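# Weigh four check weights, put the light one on dish

## Task

Use the balance to work out which of the four check weights is lightest, then set that weight lying flat on the red dish while the other three stay off the dish. The pointer sits over white when the pans hold equal loads and leans toward whichever pan is lighter. Every object other than the weights and the dish must remain upright, and the balance must stay on the furniture it currently occupies.

## Robot and tools

Setup: three identical i2rt Big YAM arms (arm1, arm2, arm3), each with six revolute joints, a two-finger gripper and a wrist camera. Two fixed room cameras, room_a and room_b, also watch the scene. Camera names usable in calls: arm1_cam_wrist, arm2_cam_wrist, arm3_cam_wrist, room_a, room_b, or all.

Frames: every pose uses one scene frame with its origin on the floor and +z up, in metres. Foot (base_link) positions: arm1 x=-0.017 y=+1.211 z=+0.828, turned to face roughly -y... more exactly quat_wxyz=(+0.030, -0.003, -0.002, -1.000); arm2 x=+0.095 y=-0.011 z=+0.883 quat_wxyz=(+0.025, -0.002, -0.007, +1.000); arm3 x=-0.083 y=-1.202 z=+0.816 quat_wxyz=(+0.086, +0.005, -0.002, +0.996). Each foot faces along its own +x. Reach is about 1.0 m from the joint1 axis. The reported hand point lies between the finger pads, roughly 1 cm short of the tips; the fingers extend along the hand's +z and open and close along its y.

Joints (absolute values, radians; tolerance for done in brackets): joint1_rad -2.879 to 2.879 (0.045), base yaw, positive counter-clockwise seen from above; joint2_rad 0 to 3.141 (0.14), shoulder, 0 points the upper arm back, positive raises it then brings it forward; joint3_rad 0 to 3.019 (0.09), elbow, 0 folded, positive opens; joint4_rad -1.692 to 1.57 (0.055), hand pitch, positive tilts fingers up; joint5_rad -1.57 to 1.57 (0.03), sideways swing, positive to the arm's right; joint6_rad -2.094 to 2.094 (0.035), roll, positive clockwise from behind the hand; gripper_m 0 to 0.093 m (0.003), fingertip gap.

Tool move: keys arm1, arm2, arm3 and cameras. Each arm key holds an object for that arm only; an arm not named receives nothing new. Inside it: joints, an object of absolute targets keyed by joint name (any subset); min_time_s, 0.1 to 8 s, the shortest duration for that arm's joint motions; target, one list of seven numbers [x, y, z, qw, qx, qy, qz], an absolute hand pose in the scene frame (metres, unit quaternion), reached by a straight path starting at the current hand_target; speed, 0.002 to 0.5 m/s (default 0.25), allowed only with target, also capping turning at twice that value in rad/s. When target is given, joints may contain gripper_m only. cameras is a list of names; omitted means all for an empty call, none otherwise. An empty move returns full state, images and the scene number. Example arm part: {"target": [x, y, z, qw, qx, qy, qz], "speed": 0.25, "joints": {"gripper_m": 0.05}}. Hand paths in one action finish together; they last 0.5 to 10 s, and an action at most 15 s. The controller limits each step to 100 mm and 20 degrees from the measured hand, so expect centimetre-level error, lag and overshoot, especially near full stretch. Paths ignore obstacles and other arms.

Tool wait: seconds, 0 to 10; nothing new is commanded. Tool zoom_image: camera plus region [x0, y0, x1, y1] in image pixels from the top-left, at most 504 by 504, on the latest images only. Tool finished_scene: scene, the current scene number; it is final.

Reading results: the move line gives per arm done or its worst status. Status words: off_target (resting away from target, maybe still pushing), time_out (joint kept a nearby target and keeps pushing; on_its_own lists those), not_followed (a safety check blocked the command; it may keep trying), limit_stop_at_motor_heat. Messages joint command not followed or pose unreachable mean the self/inter-arm collision check held the arm. In on_its_own, held at is the drive's target, not the reading. Arms under as last shown were not commanded and their lines repeat old values. Joint velocities within noise means the arm is still. hand_target is the pose the current joint targets imply. Torques are in joint order, include gravity, and joints 3 and 4 wrap at ±28 N m. The pictures line orders the images; images may lag the state slightly. Camera calibration is approximate (fixed cameras off by up to a few degrees and millimetres).

Gripping: a firm grip reads a little under (sometimes slightly over) the object's width; empty closure reads 0.000 to 0.003. Commanding about 0.005 m below the touch reading gives full force (about 50 to 64 N per pad). Release by commanding well above the reading.

Cautions: arms do not stop on contact and keep pushing, which heats motors; MOTOR HOT appears near 85 °C and at 100 °C an OVER-TEMPERATURE FAULT drops the arm for 30 to 60 s or more. To relieve a stalled joint, command its reported position. Never let arms squeeze or strike each other, including closing a gripper on another arm's fingers. Do not drop weights from height, release them while moving, knock anything over, shove the balance off its furniture, or push anything out of the work area or onto the floor. Things may get nudged occasionally by outside pushes. The robots hold the last command while you deliberate, and if a call is refused, later calls in the same reply are skipped.

Each tool is called after "Call:" as name([rows], argument=value, ...), one row to a line, values as JSON.

## Session

Call:
move()

Scene clock: 0.00 s.
Joint torques (N m): no reading
Heat: arm1: hottest joint2_rad 37 °C; arm2: hottest joint2_rad 31 °C; arm3: hottest joint2_rad 36 °C.
Joint velocities: within noise
arm1.joint_positions: joint1_rad=+0.463 joint2_rad=+0.615 joint3_rad=+1.490 joint4_rad=-1.383 joint5_rad=+0.276 joint6_rad=+0.395 gripper_m=+0.09396
arm1.joint_status: not commanded
arm1.hand: x=-0.2166 y=+1.1519 z=+1.4100 quat_wxyz=(-0.119, -0.855, +0.016, +0.505) (m; scene frame)
arm1.hand_target: x=-0.2135 y=+1.1537 z=+1.4229 quat_wxyz=(-0.125, -0.847, +0.018, +0.516) (m; scene frame)
arm1.hand_status: not commanded
arm2.joint_positions: joint1_rad=+0.482 joint2_rad=+0.585 joint3_rad=+1.357 joint4_rad=-1.462 joint5_rad=+0.226 joint6_rad=+0.023 gripper_m=+0.09396
arm2.joint_status: not commanded
arm2.hand: x=-0.1095 y=-0.0683 z=+1.3892 quat_wxyz=(-0.010, +0.891, +0.138, -0.433) (m; scene frame)
arm2.hand_target: x=-0.1075 y=-0.0675 z=+1.4001 quat_wxyz=(-0.007, +0.885, +0.136, -0.444) (m; scene frame)
arm2.hand_status: not commanded
arm3.joint_positions: joint1_rad=-0.065 joint2_rad=+0.649 joint3_rad=+1.390 joint4_rad=-1.161 joint5_rad=-0.034 joint6_rad=-0.702 gripper_m=+0.09396
arm3.joint_status: not commanded
arm3.hand: x=-0.3410 y=-1.1470 z=+1.3892 quat_wxyz=(-0.236, +0.811, +0.203, -0.495) (m; scene frame)
arm3.hand_target: x=-0.3379 y=-1.1478 z=+1.4005 quat_wxyz=(-0.241, +0.804, +0.201, -0.504) (m; scene frame)
arm3.hand_status: not commanded
pictures: arm1_cam_wrist, arm2_cam_wrist, arm3_cam_wrist, room_a, room_b

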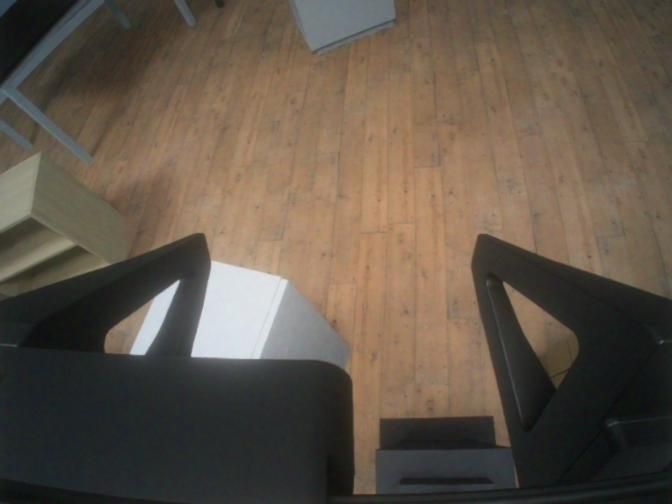

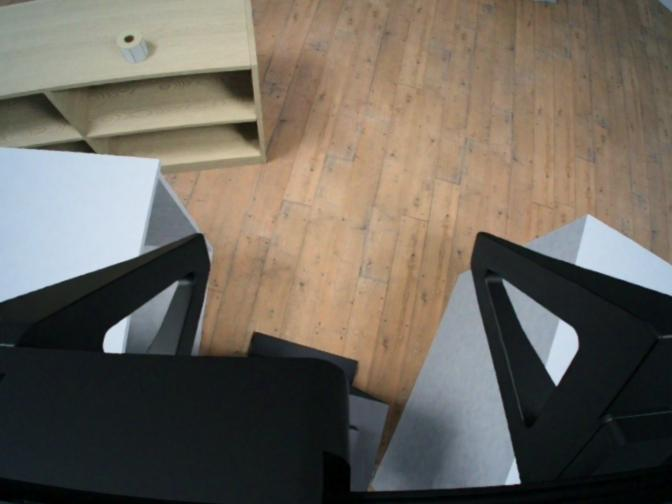

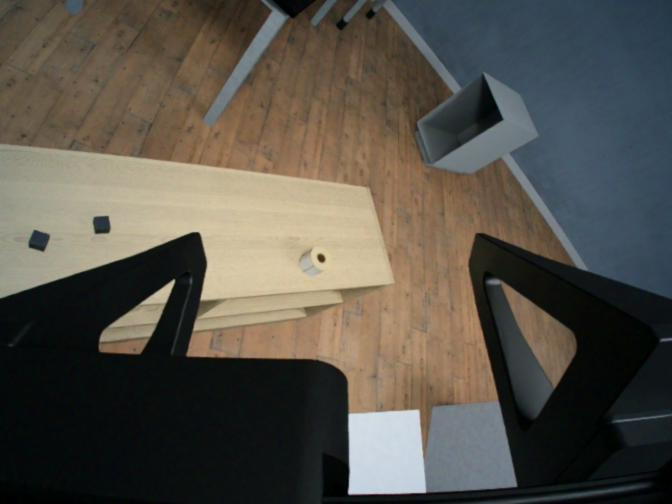

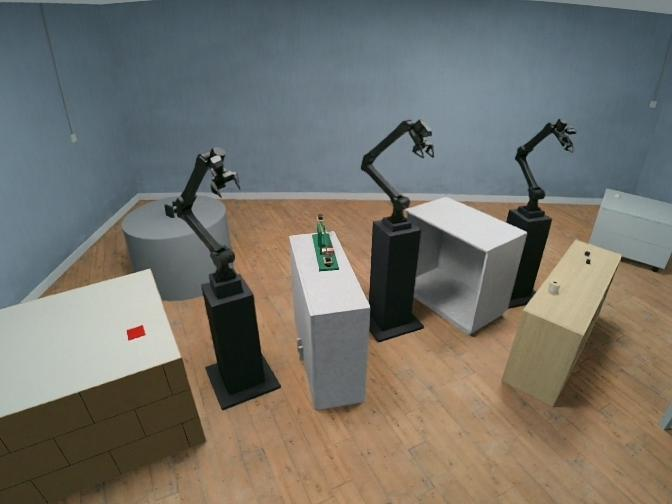

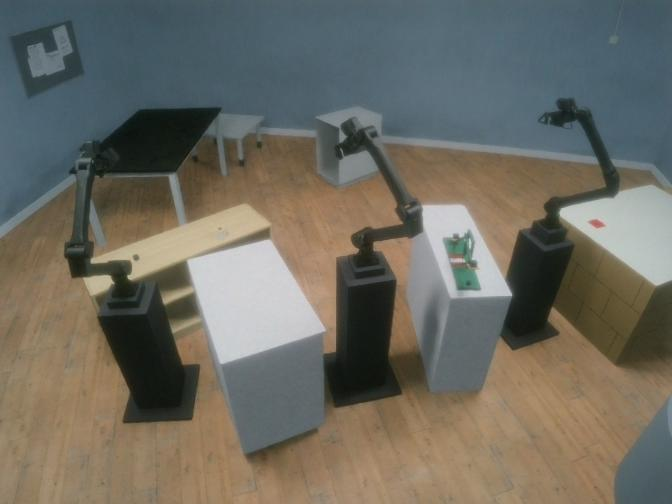

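Call:
zoom_image(camera="room_a", region=[270, 200, 370, 290])

Call:
zoom_image(camera="room_b", region=[410, 210, 510, 300])

Call:
zoom_image(camera="room_a", region=[500, 230, 640, 330])

Call:
zoom_image(camera="room_b", region=[80, 200, 280, 320])

Call:
zoom_image(camera="room_a", region=[60, 280, 220, 400])

Call:
zoom_image(camera="arm3_cam_wrist", region=[0, 130, 400, 330])

Scaled by 5.040 from the camera's 672x504 image, which has a finer 960x720 frame.

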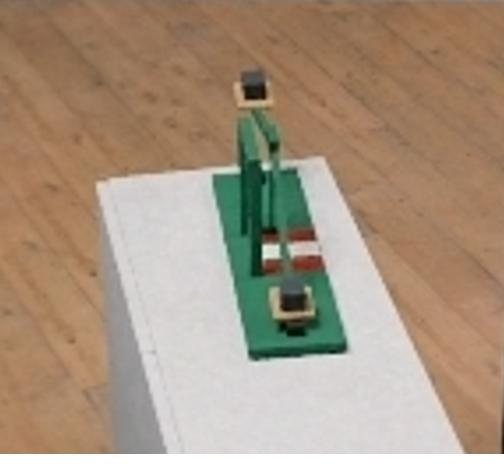

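Scaled by 5.040 from the camera's 672x504 image, which has a finer 960x720 frame.

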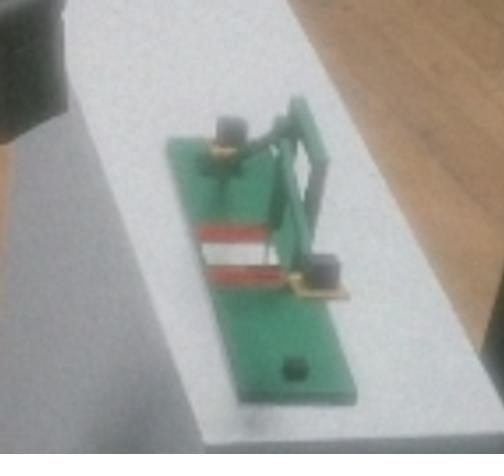

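Scaled by 3.600 from the camera's 672x504 image, which has a finer 960x720 frame.

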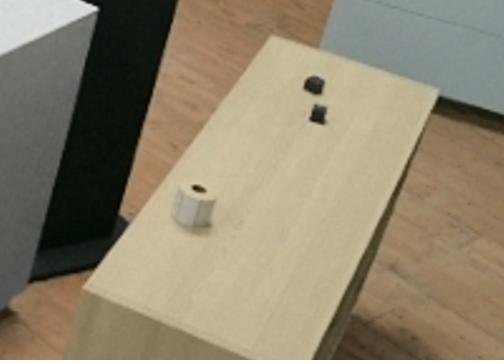

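Scaled by 2.520 from the camera's 672x504 image, which has a finer 960x720 frame.

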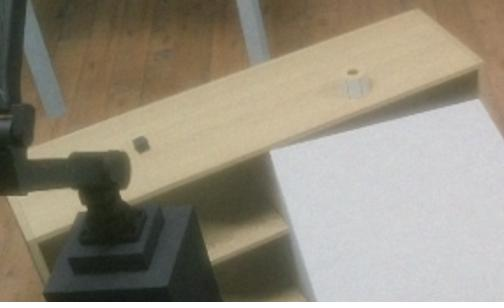

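Scaled by 3.150 from the camera's 672x504 image, which has a finer 960x720 frame.

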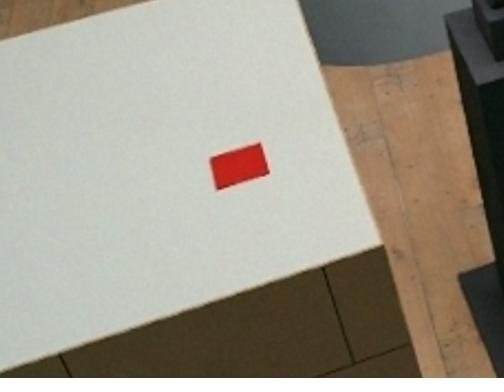

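Scaled by 1.260 from the camera's 672x504 image, which has a finer 960x720 frame.

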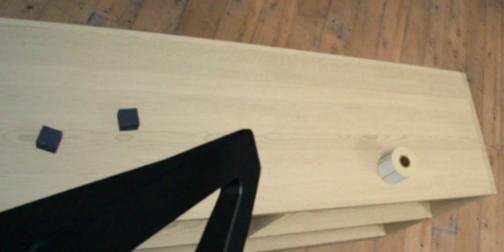

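Call:
move(arm2={"joints":{"joint1_rad":-1.5,"joint2_rad":0.75,"joint3_rad":1.35,"joint4_rad":-1.35,"joint5_rad":0,"joint6_rad":0},"min_time_s":1.8}, arm3={"joints":{"joint1_rad":0.4,"joint2_rad":0.75,"joint3_rad":1.3,"joint4_rad":-1.4,"joint5_rad":0,"joint6_rad":0},"min_time_s":1.8}, arm1={"joints":{"joint1_rad":-1.45,"joint2_rad":0.75,"joint3_rad":1.3,"joint4_rad":-1.35,"joint5_rad":0,"joint6_rad":0},"min_time_s":1.8}, cameras=["all"])

Call:
zoom_image(camera="arm2_cam_wrist", region=[180, 0, 500, 300])

Scene clock: 5.40 s.
Joint torques (N m): arm1=[-1.32 0.09 10.58 2.36 -0.02 -0.25] | arm2=[0.67 0.44 9.63 2.22 -0.11 -0.02] | arm3=[-0.62 -0.91 7.92 1.33 0.14 0.09]
Heat: arm1: hottest joint2_rad 37 °C; arm2: hottest joint2_rad 31 °C; arm3: hottest joint2_rad 36 °C.
move: arm1 done; arm2 done; arm3 done
Joint velocities: within noise
arm1.joint_positions: joint1_rad=-1.436 joint2_rad=+0.742 joint3_rad=+1.291 joint4_rad=-1.367 joint5_rad=+0.003 joint6_rad=+0.014 gripper_m=+0.09396
arm1.joint_status: all done
arm1.hand: x=-0.0681 y=+1.4924 z=+1.2819 quat_wxyz=(+0.228, -0.714, +0.597, +0.286) (m; scene frame)
arm1.hand_target: x=-0.0655 y=+1.4985 z=+1.2871 quat_wxyz=(+0.237, -0.712, +0.595, +0.290) (m; scene frame)
arm1.hand_status: not commanded
arm2.joint_positions: joint1_rad=-1.488 joint2_rad=+0.742 joint3_rad=+1.354 joint4_rad=-1.364 joint5_rad=+0.002 joint6_rad=+0.009 gripper_m=+0.09397
arm2.joint_status: all done
arm2.hand: x=+0.0850 y=+0.2640 z=+1.3739 quat_wxyz=(-0.282, +0.654, -0.639, -0.290) (m; scene frame)
arm2.hand_target: x=+0.0880 y=+0.2694 z=+1.3723 quat_wxyz=(-0.285, +0.654, -0.639, -0.288) (m; scene frame)
arm2.hand_status: not commanded
arm3.joint_positions: joint1_rad=+0.394 joint2_rad=+0.741 joint3_rad=+1.300 joint4_rad=-1.393 joint5_rad=-0.003 joint6_rad=-0.009 gripper_m=+0.09396
arm3.joint_status: all done
arm3.hand: x=-0.3511 y=-1.2657 z=+1.2736 quat_wxyz=(+0.037, +0.925, +0.109, -0.362) (m; scene frame)
arm3.hand_target: x=-0.3523 y=-1.2671 z=+1.2700 quat_wxyz=(+0.037, +0.928, +0.108, -0.354) (m; scene frame)
arm3.hand_status: not commanded
pictures: arm1_cam_wrist, arm2_cam_wrist, arm3_cam_wrist, room_a, room_b
camera_calibration:
arm1_cam_wrist: T_world_to_cam=[[0.98314, 0.182445, -0.0122456, -0.189617], [0.180015, -0.977453, -0.110367, 1.61558], [-0.0321055, 0.106302, -0.993815, 1.2407], [0, 0, 0, 1]] pos_world=[-0.064575, 1.48186, 1.40901]
arm2_cam_wrist: T_world_to_cam=[[0.999494, 0.0316544, -0.0029823, -0.0880394], [0.0303178, -0.977122, -0.210509, 0.549863], [-0.00957761, 0.210312, -0.977587, 1.41249], [0, 0, 0, 1]] pos_world=[0.0848526, 0.243005, 1.49632]
arm3_cam_wrist: T_world_to_cam=[[-0.2214, 0.975177, 0.00337496, 1.15391], [0.96751, 0.22009, -0.124439, 0.779219], [-0.122093, -0.0242856, -0.992221, 1.3167], [0, 0, 0, 1]] pos_world=[-0.337665, -1.26479, 1.39953]

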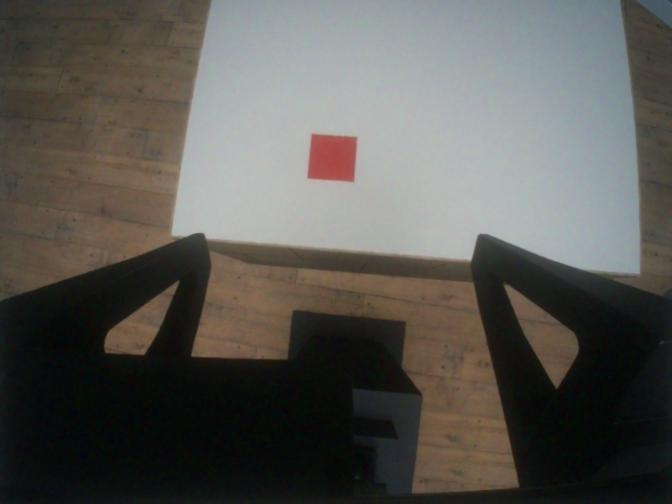

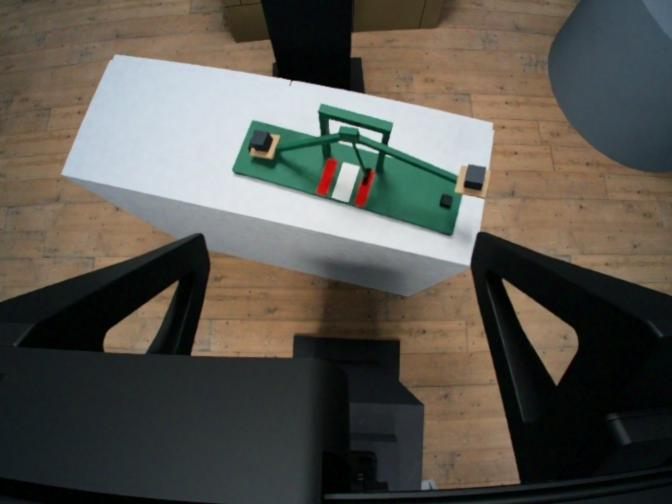

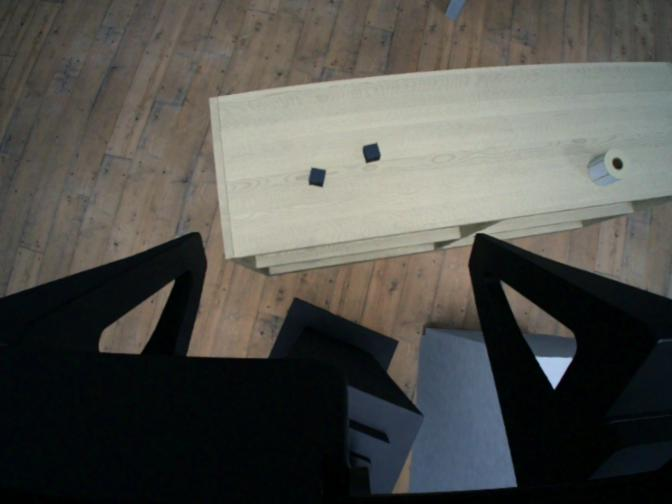

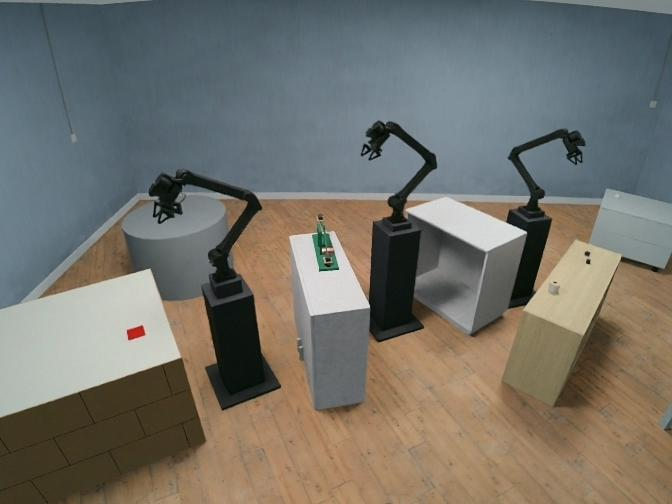

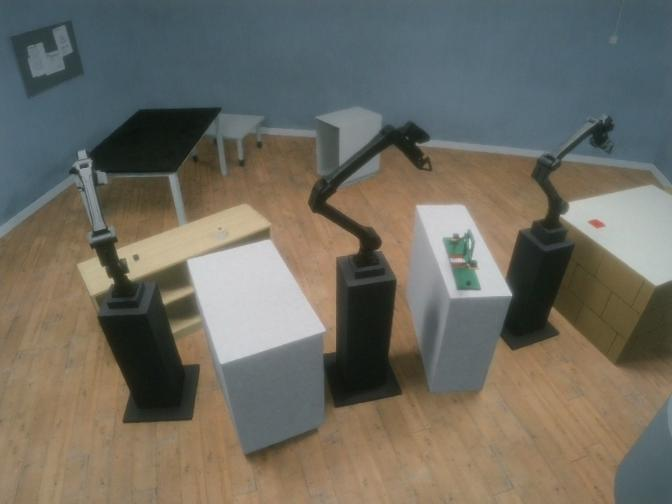

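Scaled by 1.575 from the camera's 672x504 image, which has a finer 960x720 frame.

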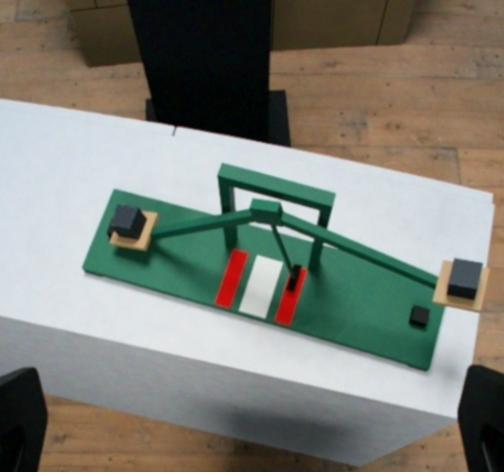

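Call:
move(arm1={"joints":{"joint1_rad":1.8,"joint2_rad":1.0,"joint3_rad":1.45,"joint4_rad":-1.15},"min_time_s":2.6}, cameras=["arm1_cam_wrist","room_a","room_b"])

Call:
zoom_image(camera="arm1_cam_wrist", region=[180, 0, 500, 300])

Scene clock: 10.57 s.
Joint torques (N m): arm1=[0.5 -2.96 15.65 2.26 0.03 -0.21] | arm2=[0.79 0.62 9.65 2.3 -0.1 -0.03] | arm3=[-0.67 -0.85 7.91 1.36 0.14 0.05]
Heat: arm1: hottest joint2_rad 37 °C; arm2: hottest joint2_rad 31 °C; arm3: hottest joint2_rad 36 °C.
move: arm1 done
Joint velocities: within noise
arm1.joint_positions: joint1_rad=+1.787 joint2_rad=+0.989 joint3_rad=+1.388 joint4_rad=-1.168 joint5_rad=+0.001 joint6_rad=+0.013 gripper_m=+0.09398
arm1.joint_status: all done
arm1.hand: x=+0.0950 y=+0.8280 z=+1.2898 quat_wxyz=(-0.312, -0.558, -0.731, +0.237) (m; scene frame)
arm1.hand_target: x=+0.1027 y=+0.8227 z=+1.3217 quat_wxyz=(-0.337, -0.540, -0.728, +0.256) (m; scene frame)
arm1.hand_status: not commanded
arm2, arm3: as last shown
pictures: arm1_cam_wrist, room_a, room_b
camera_calibration:
arm1_cam_wrist: T_world_to_cam=[[-0.964727, -0.263242, 0.00230985, 0.306707], [-0.259921, 0.951091, -0.166935, -0.544481], [0.0417475, -0.161647, -0.985965, 1.52921], [0, 0, 0, 1]] pos_world=[0.0905264, 0.845781, 1.41614]

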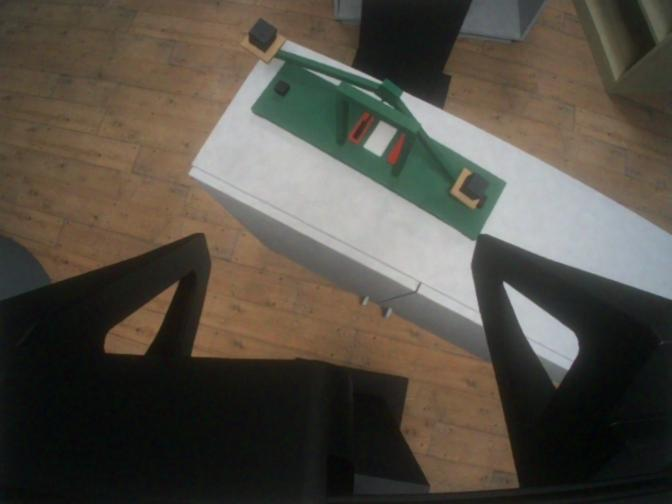

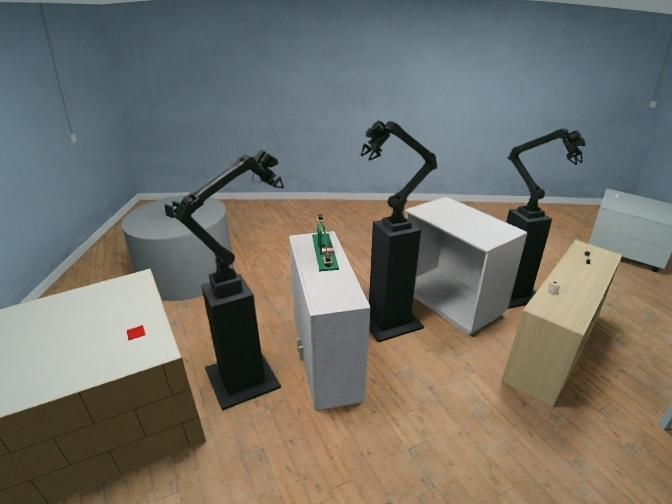

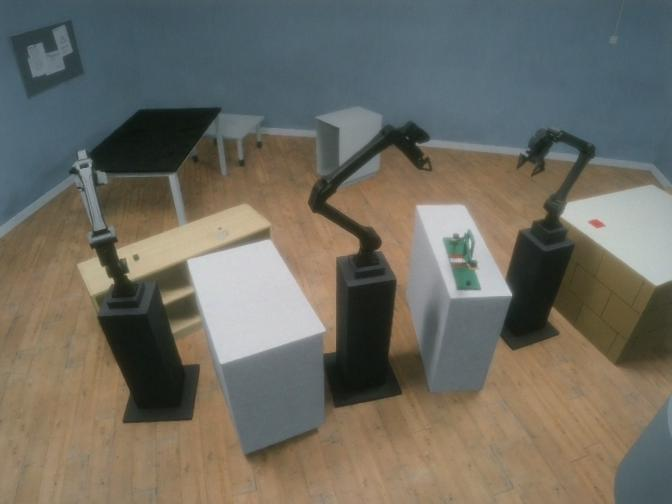

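Scaled by 1.575 from the camera's 672x504 image, which has a finer 960x720 frame.

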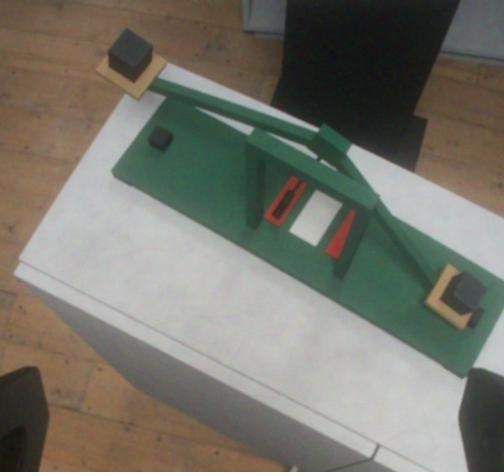

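Call:
move(arm1={"target":[0.297,0.50,1.05,0,0.143,0.990,0],"speed":0.35,"joints":{"gripper_m":0.07}}, cameras=["arm1_cam_wrist","arm2_cam_wrist","room_a","room_b"])

Call:
zoom_image(camera="arm2_cam_wrist", region=[280, 50, 580, 300])

Call:
zoom_image(camera="room_b", region=[410, 130, 590, 310])

Scene clock: 15.93 s.
Joint torques (N m): arm1=[0.38 -18.78 14.6 0.42 0.08 -0.29] | arm2=[0.79 0.38 9.63 2.29 -0.11 -0.02] | arm3=[-0.56 -0.85 7.9 1.33 0.14 0.05]
Heat: arm1: hottest joint3_rad 39 °C; arm2: hottest joint3_rad 32 °C; arm3: hottest joint2_rad 36 °C.
move: arm1 off_target
Joint velocities: within noise
arm1.joint_positions: joint1_rad=+1.911 joint2_rad=+2.459 joint3_rad=+2.798 joint4_rad=-1.696 joint5_rad=-0.012 joint6_rad=-0.853 gripper_m=+0.07010
arm1.joint_status: all done
arm1.hand: x=+0.2868 y=+0.5026 z=+1.0315 quat_wxyz=(-0.059, -0.156, -0.982, +0.091) (m; scene frame)
arm1.hand_target: x=+0.2962 y=+0.5017 z=+1.0495 quat_wxyz=(-0.069, -0.143, -0.981, +0.109) (m; scene frame)
arm1.hand_status: off_target (0.021 m and 12.5 deg from the pose sent, 0.454 m and 73.1 deg at the start; a joint's target at an end of its range on 30 of 88 steps)
arm2, arm3: as last shown
pictures: arm1_cam_wrist, arm2_cam_wrist, room_a, room_b
camera_calibration:
arm1_cam_wrist: T_world_to_cam=[[-0.314671, -0.935194, 0.162463, 0.392667], [-0.811168, 0.353829, 0.465631, -0.422478], [-0.492939, 0.0147362, -0.869939, 1.15884], [0, 0, 0, 1]] pos_world=[0.352097, 0.499628, 1.14104]
arm2_cam_wrist: T_world_to_cam=[[0.999494, 0.0316544, -0.0029823, -0.0880394], [0.0303178, -0.977122, -0.210509, 0.549863], [-0.00957761, 0.210312, -0.977587, 1.41249], [0, 0, 0, 1]] pos_world=[0.0848526, 0.243005, 1.49632]

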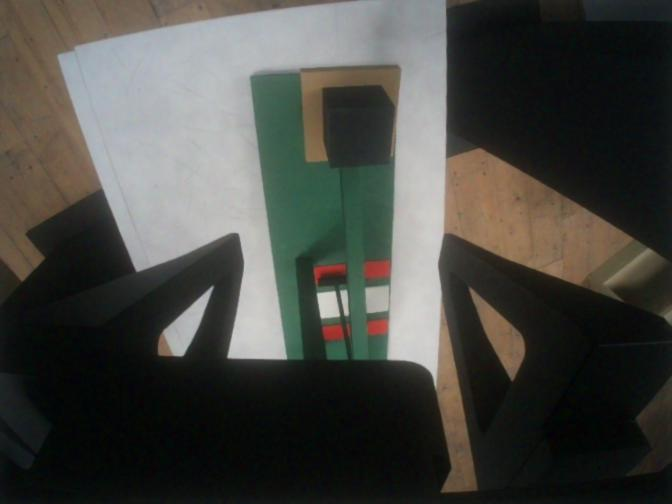

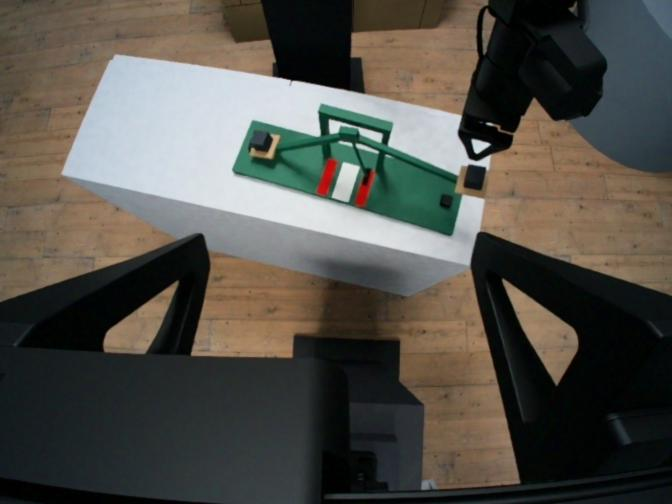

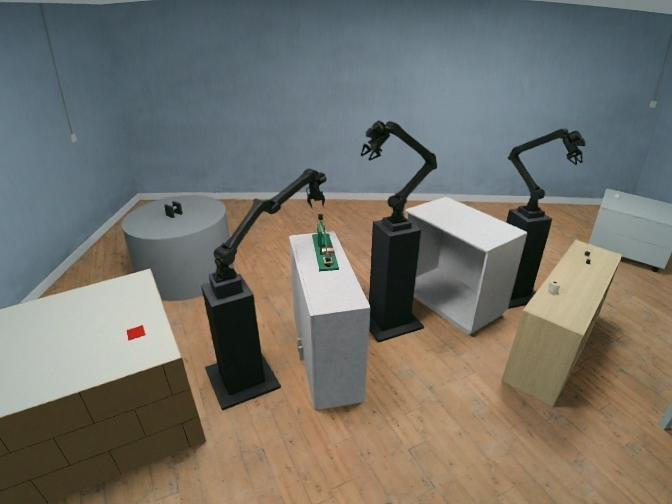

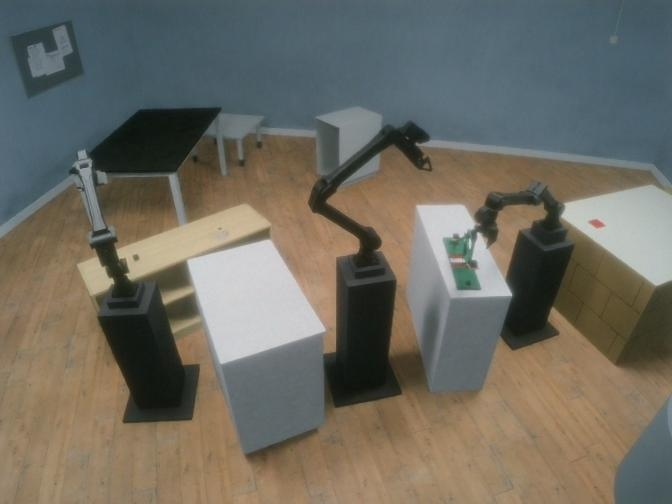

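Scaled by 1.680 from the camera's 672x504 image, which has a finer 960x720 frame.

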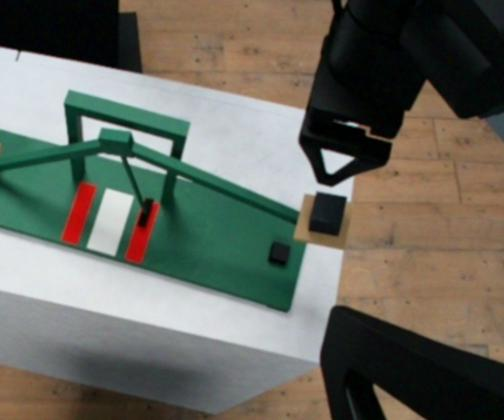

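Scaled by 2.800 from the camera's 672x504 image, which has a finer 960x720 frame.

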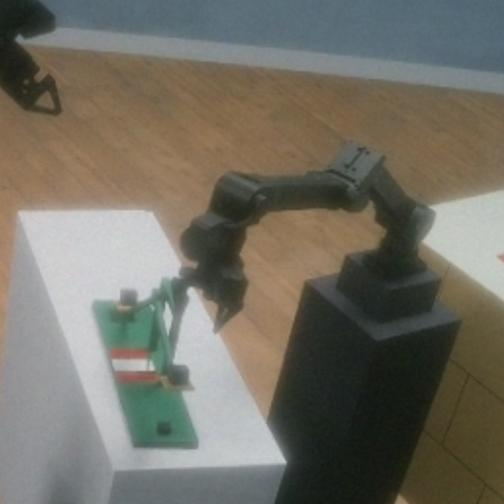

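Call:
move(arm1={"target":[0.313,0.472,1.000,0,0.143,0.990,0],"speed":0.2}, cameras=["arm1_cam_wrist","arm2_cam_wrist","room_a","room_b"])

Call:
zoom_image(camera="arm2_cam_wrist", region=[400, 90, 560, 240])

Call:
zoom_image(camera="room_b", region=[440, 190, 540, 290])

Call:
zoom_image(camera="room_a", region=[270, 160, 370, 260])

Scene clock: 18.30 s.
Joint torques (N m): arm1=[0.73 -20.13 14.57 1.28 0.08 -0.18] | arm2=[0.62 0.44 9.62 2.33 -0.1 -0.02] | arm3=[-0.67 -0.91 7.92 1.33 0.14 0.06]
Heat: arm1: hottest joint3_rad 40 °C; arm2: hottest joint3_rad 32 °C; arm3: hottest joint2_rad 36 °C.
move: arm1 off_target
Joint velocities: within noise
arm1.joint_positions: joint1_rad=+1.913 joint2_rad=+2.571 joint3_rad=+2.875 joint4_rad=-1.647 joint5_rad=-0.011 joint6_rad=-0.854 gripper_m=+0.07010
arm1.joint_status: not commanded
arm1.hand: x=+0.2981 y=+0.4789 z=+0.9806 quat_wxyz=(-0.062, -0.154, -0.981, +0.096) (m; scene frame)
arm1.hand_target: x=+0.3119 y=+0.4745 z=+0.9998 quat_wxyz=(-0.077, -0.142, -0.979, +0.123) (m; scene frame)
arm1.hand_status: off_target (0.025 m and 13.2 deg from the pose sent, 0.051 m and 12.5 deg at the start; a joint's target at an end of its range on 42 of 43 steps)
arm2, arm3: as last shown
pictures: arm1_cam_wrist, arm2_cam_wrist, room_a, room_b
camera_calibration:
arm1_cam_wrist: T_world_to_cam=[[-0.312648, -0.934005, 0.172873, 0.371011], [-0.813991, 0.357251, 0.458029, -0.374591], [-0.489561, 0.00248473, -0.871966, 1.12736], [0, 0, 0, 1]] pos_world=[0.362993, 0.477548, 1.09045]
arm2_cam_wrist: T_world_to_cam=[[0.999494, 0.0316544, -0.0029823, -0.0880394], [0.0303178, -0.977122, -0.210509, 0.549863], [-0.00957761, 0.210312, -0.977587, 1.41249], [0, 0, 0, 1]] pos_world=[0.0848526, 0.243005, 1.49632]

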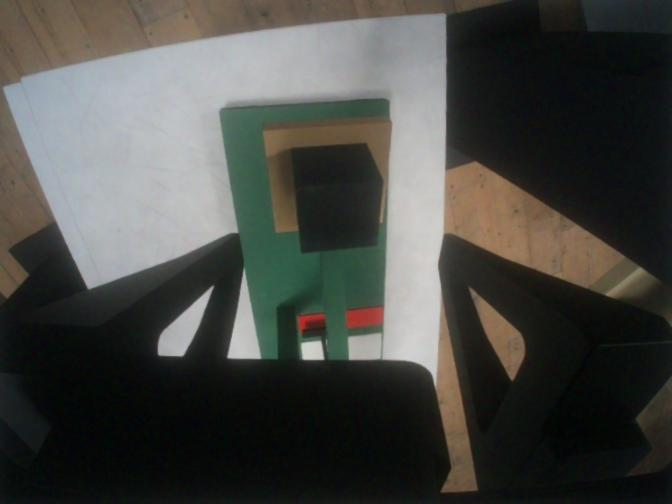

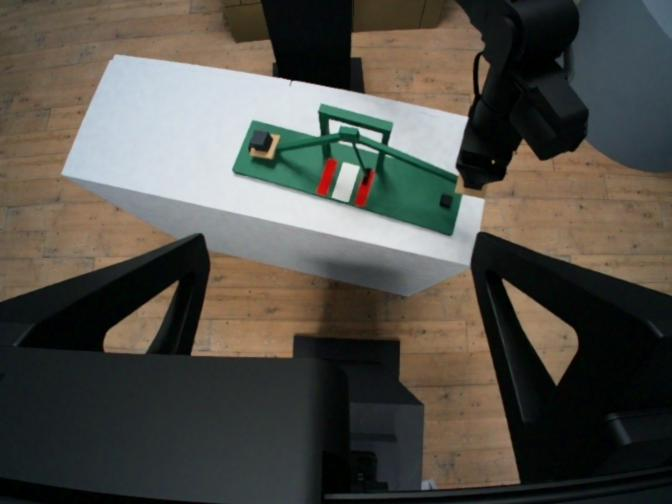

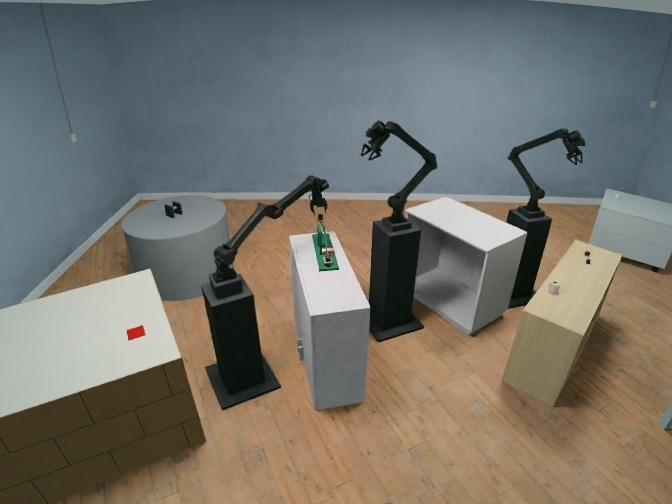

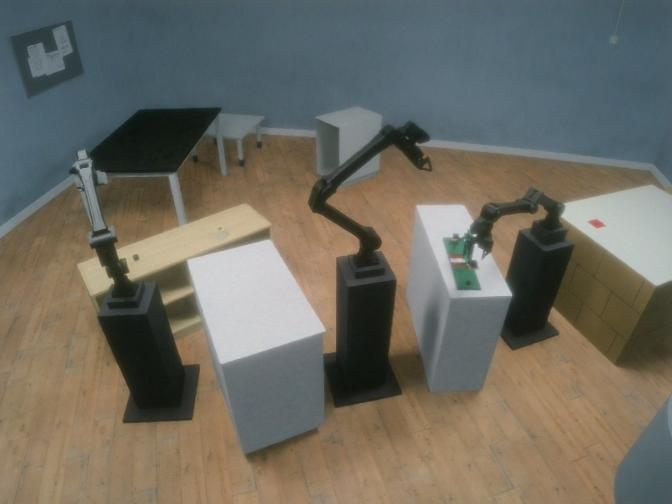

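Scaled by 3.150 from the camera's 672x504 image, which has a finer 960x720 frame.

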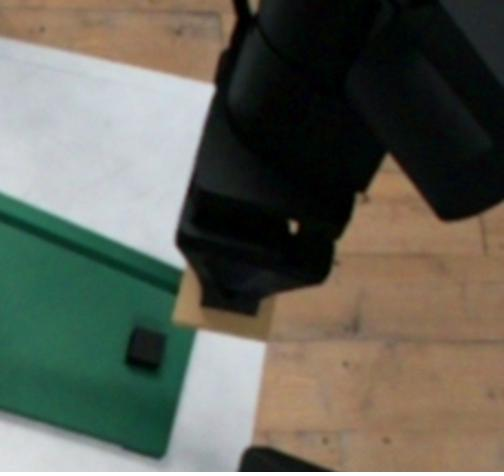

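Scaled by 5.040 from the camera's 672x504 image, which has a finer 960x720 frame.

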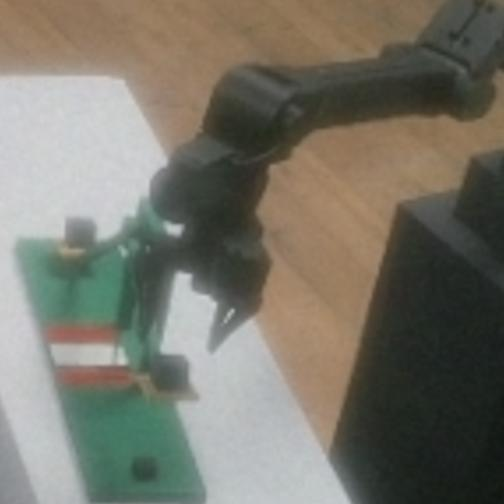

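Scaled by 5.040 from the camera's 672x504 image, which has a finer 960x720 frame.

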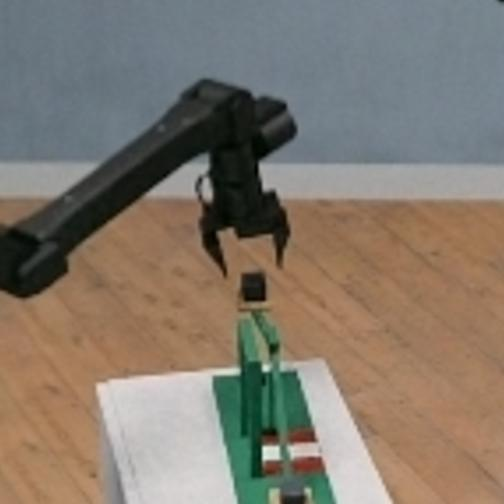

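Call:
move(arm1={"target":[0.328,0.460,1.005,0.172,0.141,0.975,-0.025],"speed":0.2}, cameras=["arm1_cam_wrist","arm2_cam_wrist"])

Scene clock: 20.97 s.
Joint torques (N m): arm1=[-1.49 -19.66 14.69 1.48 -0.2 0.02] | arm2=[0.79 0.67 9.66 2.25 -0.1 -0.01] | arm3=[-0.73 -0.91 7.94 1.39 0.15 0.05]
Heat: arm1: hottest joint3_rad 40 °C; arm2: hottest joint3_rad 32 °C; arm3: hottest joint2_rad 36 °C.
move: arm1 off_target
Joint velocities: within noise
arm1.joint_positions: joint1_rad=+1.890 joint2_rad=+2.571 joint3_rad=+2.875 joint4_rad=-1.570 joint5_rad=-0.279 joint6_rad=-0.854 gripper_m=+0.07010
arm1.joint_status: not commanded
arm1.hand: x=+0.3299 y=+0.4738 z=+0.9919 quat_wxyz=(-0.193, -0.143, -0.969, +0.059) (m; scene frame)
arm1.hand_target: x=+0.3271 y=+0.4621 z=+1.0048 quat_wxyz=(-0.207, -0.148, -0.964, +0.081) (m; scene frame)
arm1.hand_status: off_target (0.019 m and 4.7 deg from the pose sent, 0.043 m and 15.1 deg at the start; a joint's target at an end of its range on 41 of 44 steps)
arm2, arm3: as last shown
pictures: arm1_cam_wrist, arm2_cam_wrist
camera_calibration:
arm1_cam_wrist: T_world_to_cam=[[-0.298311, -0.952372, 0.0632239, 0.486847], [-0.923491, 0.304734, 0.233025, -0.0678491], [-0.241193, 0.0111271, -0.970413, 1.16437], [0, 0, 0, 1]] pos_world=[0.363412, 0.47138, 1.11495]
arm2_cam_wrist: T_world_to_cam=[[0.999494, 0.0316544, -0.0029823, -0.0880394], [0.0303178, -0.977122, -0.210509, 0.549863], [-0.00957761, 0.210312, -0.977587, 1.41249], [0, 0, 0, 1]] pos_world=[0.0848526, 0.243005, 1.49632]

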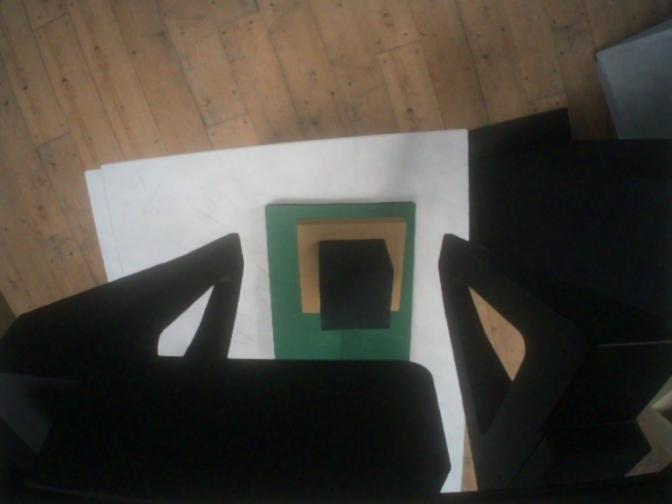

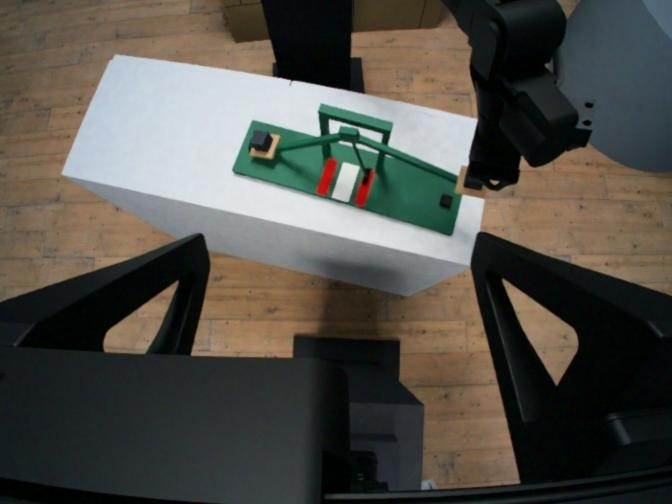

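Call:
move(arm1={"target":[0.316,0.454,0.944,0.172,0.141,0.975,-0.025],"speed":0.12}, cameras=["arm1_cam_wrist","room_b","room_a"])

Call:
zoom_image(camera="room_b", region=[440, 190, 540, 290])

Call:
zoom_image(camera="room_a", region=[280, 170, 370, 260])

Scene clock: 22.60 s.
Joint torques (N m): arm1=[-1.08 -20.78 14.53 1.05 -0.2 -0.2] | arm2=[0.85 0.73 9.66 2.29 -0.09 -0.02] | arm3=[-0.56 -0.91 7.92 1.35 0.14 0.05]
Heat: arm1: hottest joint3_rad 40 °C; arm2: hottest joint3_rad 33 °C; arm3: hottest joint2_rad 36 °C.
move: arm1 off_target
Joint velocities: within noise
arm1.joint_positions: joint1_rad=+1.876 joint2_rad=+2.659 joint3_rad=+2.876 joint4_rad=-1.566 joint5_rad=-0.283 joint6_rad=-0.864 gripper_m=+0.07010
arm1.joint_status: not commanded
arm1.hand: x=+0.3204 y=+0.4682 z=+0.9232 quat_wxyz=(-0.174, -0.151, -0.973, +0.026) (m; scene frame)
arm1.hand_target: x=+0.3150 y=+0.4562 z=+0.9439 quat_wxyz=(-0.187, -0.145, -0.970, +0.052) (m; scene frame)
arm1.hand_status: off_target (0.026 m and 1.2 deg from the pose sent, 0.054 m and 4.7 deg at the start; a joint's target at an end of its range on 32 of 36 steps)
arm2, arm3: as last shown
pictures: arm1_cam_wrist, room_a, room_b
camera_calibration:
arm1_cam_wrist: T_world_to_cam=[[-0.301115, -0.953587, 0.000920619, 0.542103], [-0.91512, 0.289239, 0.280886, -0.098526], [-0.268115, 0.0837364, -0.959741, 1.06031], [0, 0, 0, 1]] pos_world=[0.357356, 0.456654, 1.04479]

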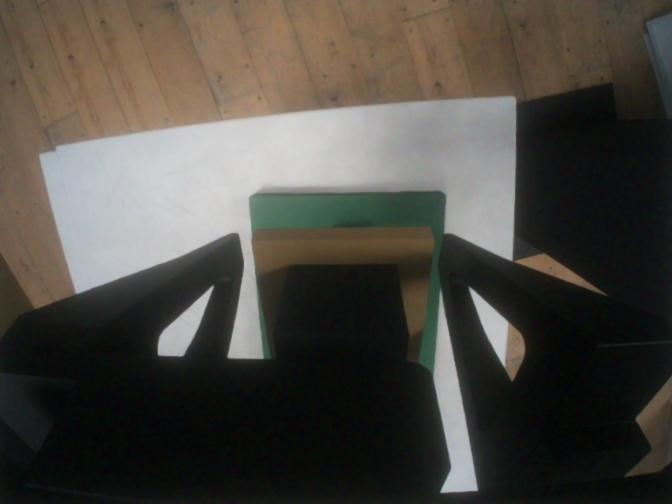

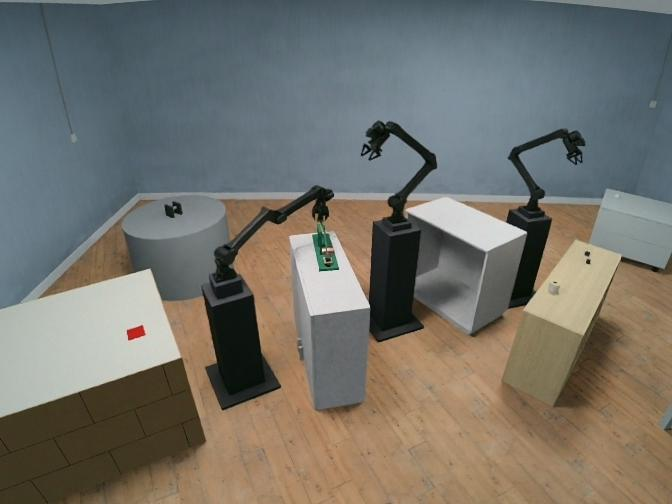

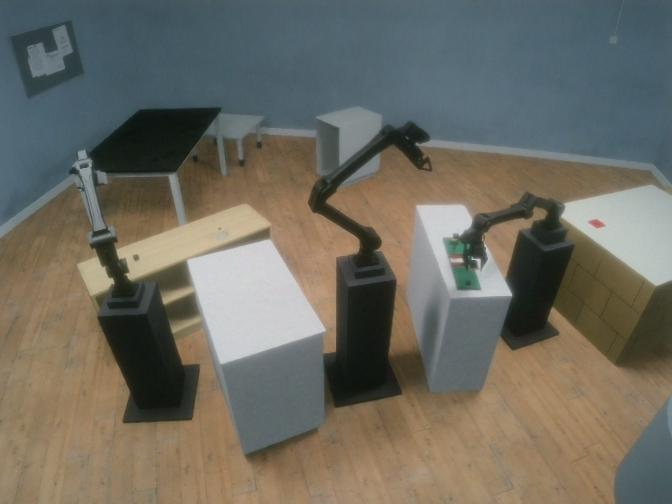

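Scaled by 5.040 from the camera's 672x504 image, which has a finer 960x720 frame.

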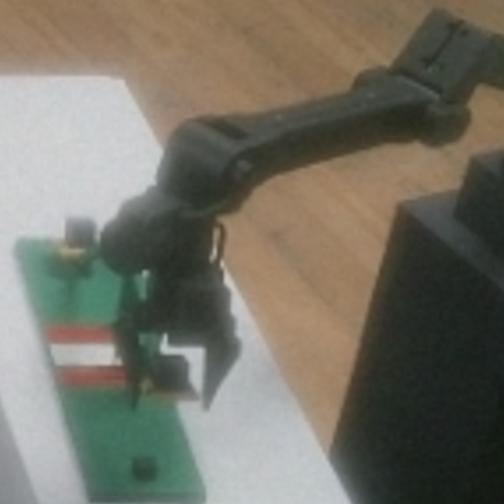

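Scaled by 5.600 from the camera's 672x504 image, which has a finer 960x720 frame.

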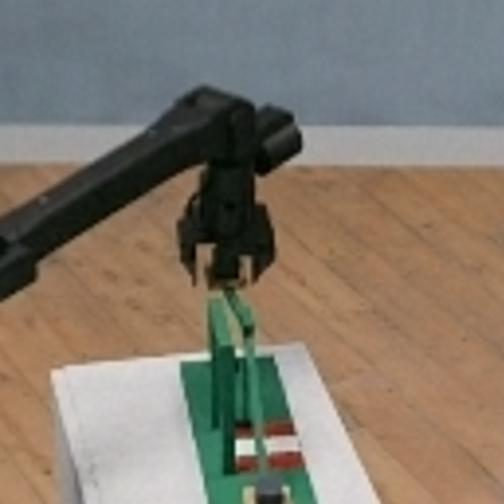

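Call:
move(arm1={"target":[0.315,0.453,0.958,0.172,0.141,0.975,-0.025],"speed":0.12})

Call:
move(arm1={"joints":{"gripper_m":0.038}}, cameras=["arm1_cam_wrist","room_b"])

Call:
zoom_image(camera="room_b", region=[440, 190, 540, 290])

Scene clock: 23.77 s.
Joint torques (N m): arm1=[-1.9 -22.12 14.56 0.92 -0.2 -0.22] | arm2=[0.67 0.62 9.63 2.28 -0.1 -0.02] | arm3=[-0.67 -0.97 7.95 1.32 0.14 0.05]
Heat: arm1: hottest joint3_rad 41 °C; arm2: hottest joint3_rad 33 °C; arm3: hottest joint2_rad 36 °C.
move: arm1 off_target
Joint velocities: within noise
arm1.joint_positions: joint1_rad=+1.876 joint2_rad=+2.659 joint3_rad=+2.876 joint4_rad=-1.566 joint5_rad=-0.283 joint6_rad=-0.865 gripper_m=+0.07010
arm1.joint_status: not commanded
arm1.hand: x=+0.3204 y=+0.4682 z=+0.9232 quat_wxyz=(-0.174, -0.150, -0.973, +0.026) (m; scene frame)
arm1.hand_target: x=+0.3138 y=+0.4559 z=+0.9578 quat_wxyz=(-0.191, -0.146, -0.969, +0.058) (m; scene frame)
arm1.hand_status: off_target (0.038 m and 1.1 deg from the pose sent, 0.038 m and 1.2 deg at the start; a joint's target at an end of its range on 26 of 29 steps)
arm2, arm3: as last shown
pictures: none

Scene clock: 24.37 s.
Joint torques (N m): arm1=[-1.61 -21.66 14.64 0.92 -0.19 -0.16] | arm2=[0.56 0.67 9.62 2.26 -0.11 -0.03] | arm3=[-0.73 -0.97 7.92 1.36 0.14 0.05]
Heat: arm1: hottest joint3_rad 41 °C; arm2: hottest joint3_rad 33 °C; arm3: hottest joint2_rad 36 °C.
move: arm1 off_target
Joint velocities: within noise
arm1.joint_positions: joint1_rad=+1.875 joint2_rad=+2.659 joint3_rad=+2.876 joint4_rad=-1.565 joint5_rad=-0.283 joint6_rad=-0.867 gripper_m=+0.04666
arm1.joint_status: gripper_m off_target (ended at +0.04668, target +0.03800)
arm1.hand: x=+0.3200 y=+0.4677 z=+0.9233 quat_wxyz=(-0.174, -0.150, -0.973, +0.027) (m; scene frame)
arm1.hand_target: x=+0.3138 y=+0.4559 z=+0.9578 quat_wxyz=(-0.191, -0.146, -0.969, +0.058) (m; scene frame)
arm1.hand_status: not commanded
arm2, arm3: as last shown
pictures: arm1_cam_wrist, room_b
camera_calibration:
arm1_cam_wrist: T_world_to_cam=[[-0.29902, -0.954243, 0.00269032, 0.5395], [-0.915895, 0.287793, 0.279842, -0.0968368], [-0.267811, 0.0812144, -0.960042, 1.06167], [0, 0, 0, 1]] pos_world=[0.356956, 0.45646, 1.0449]

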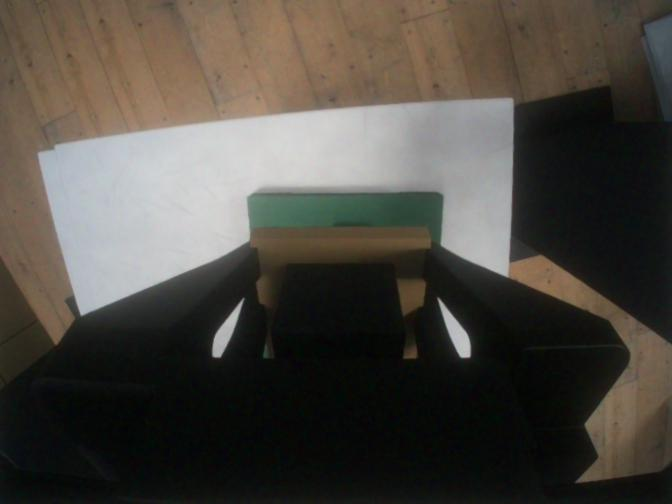

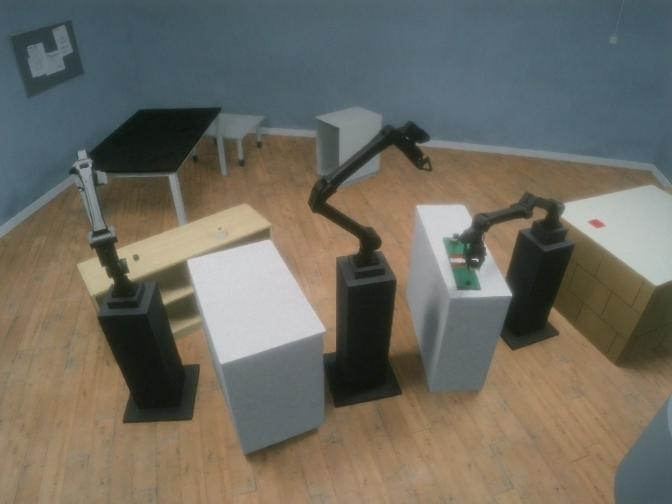

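Scaled by 5.040 from the camera's 672x504 image, which has a finer 960x720 frame.

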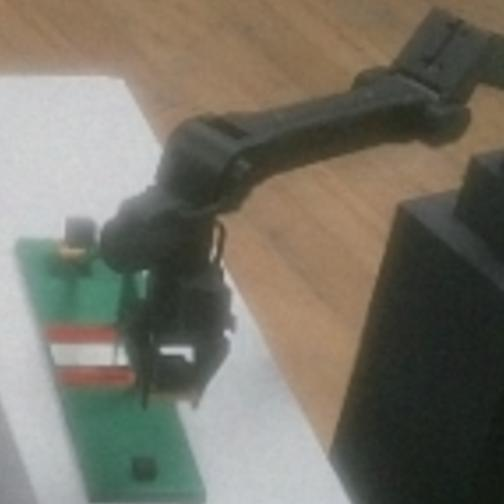

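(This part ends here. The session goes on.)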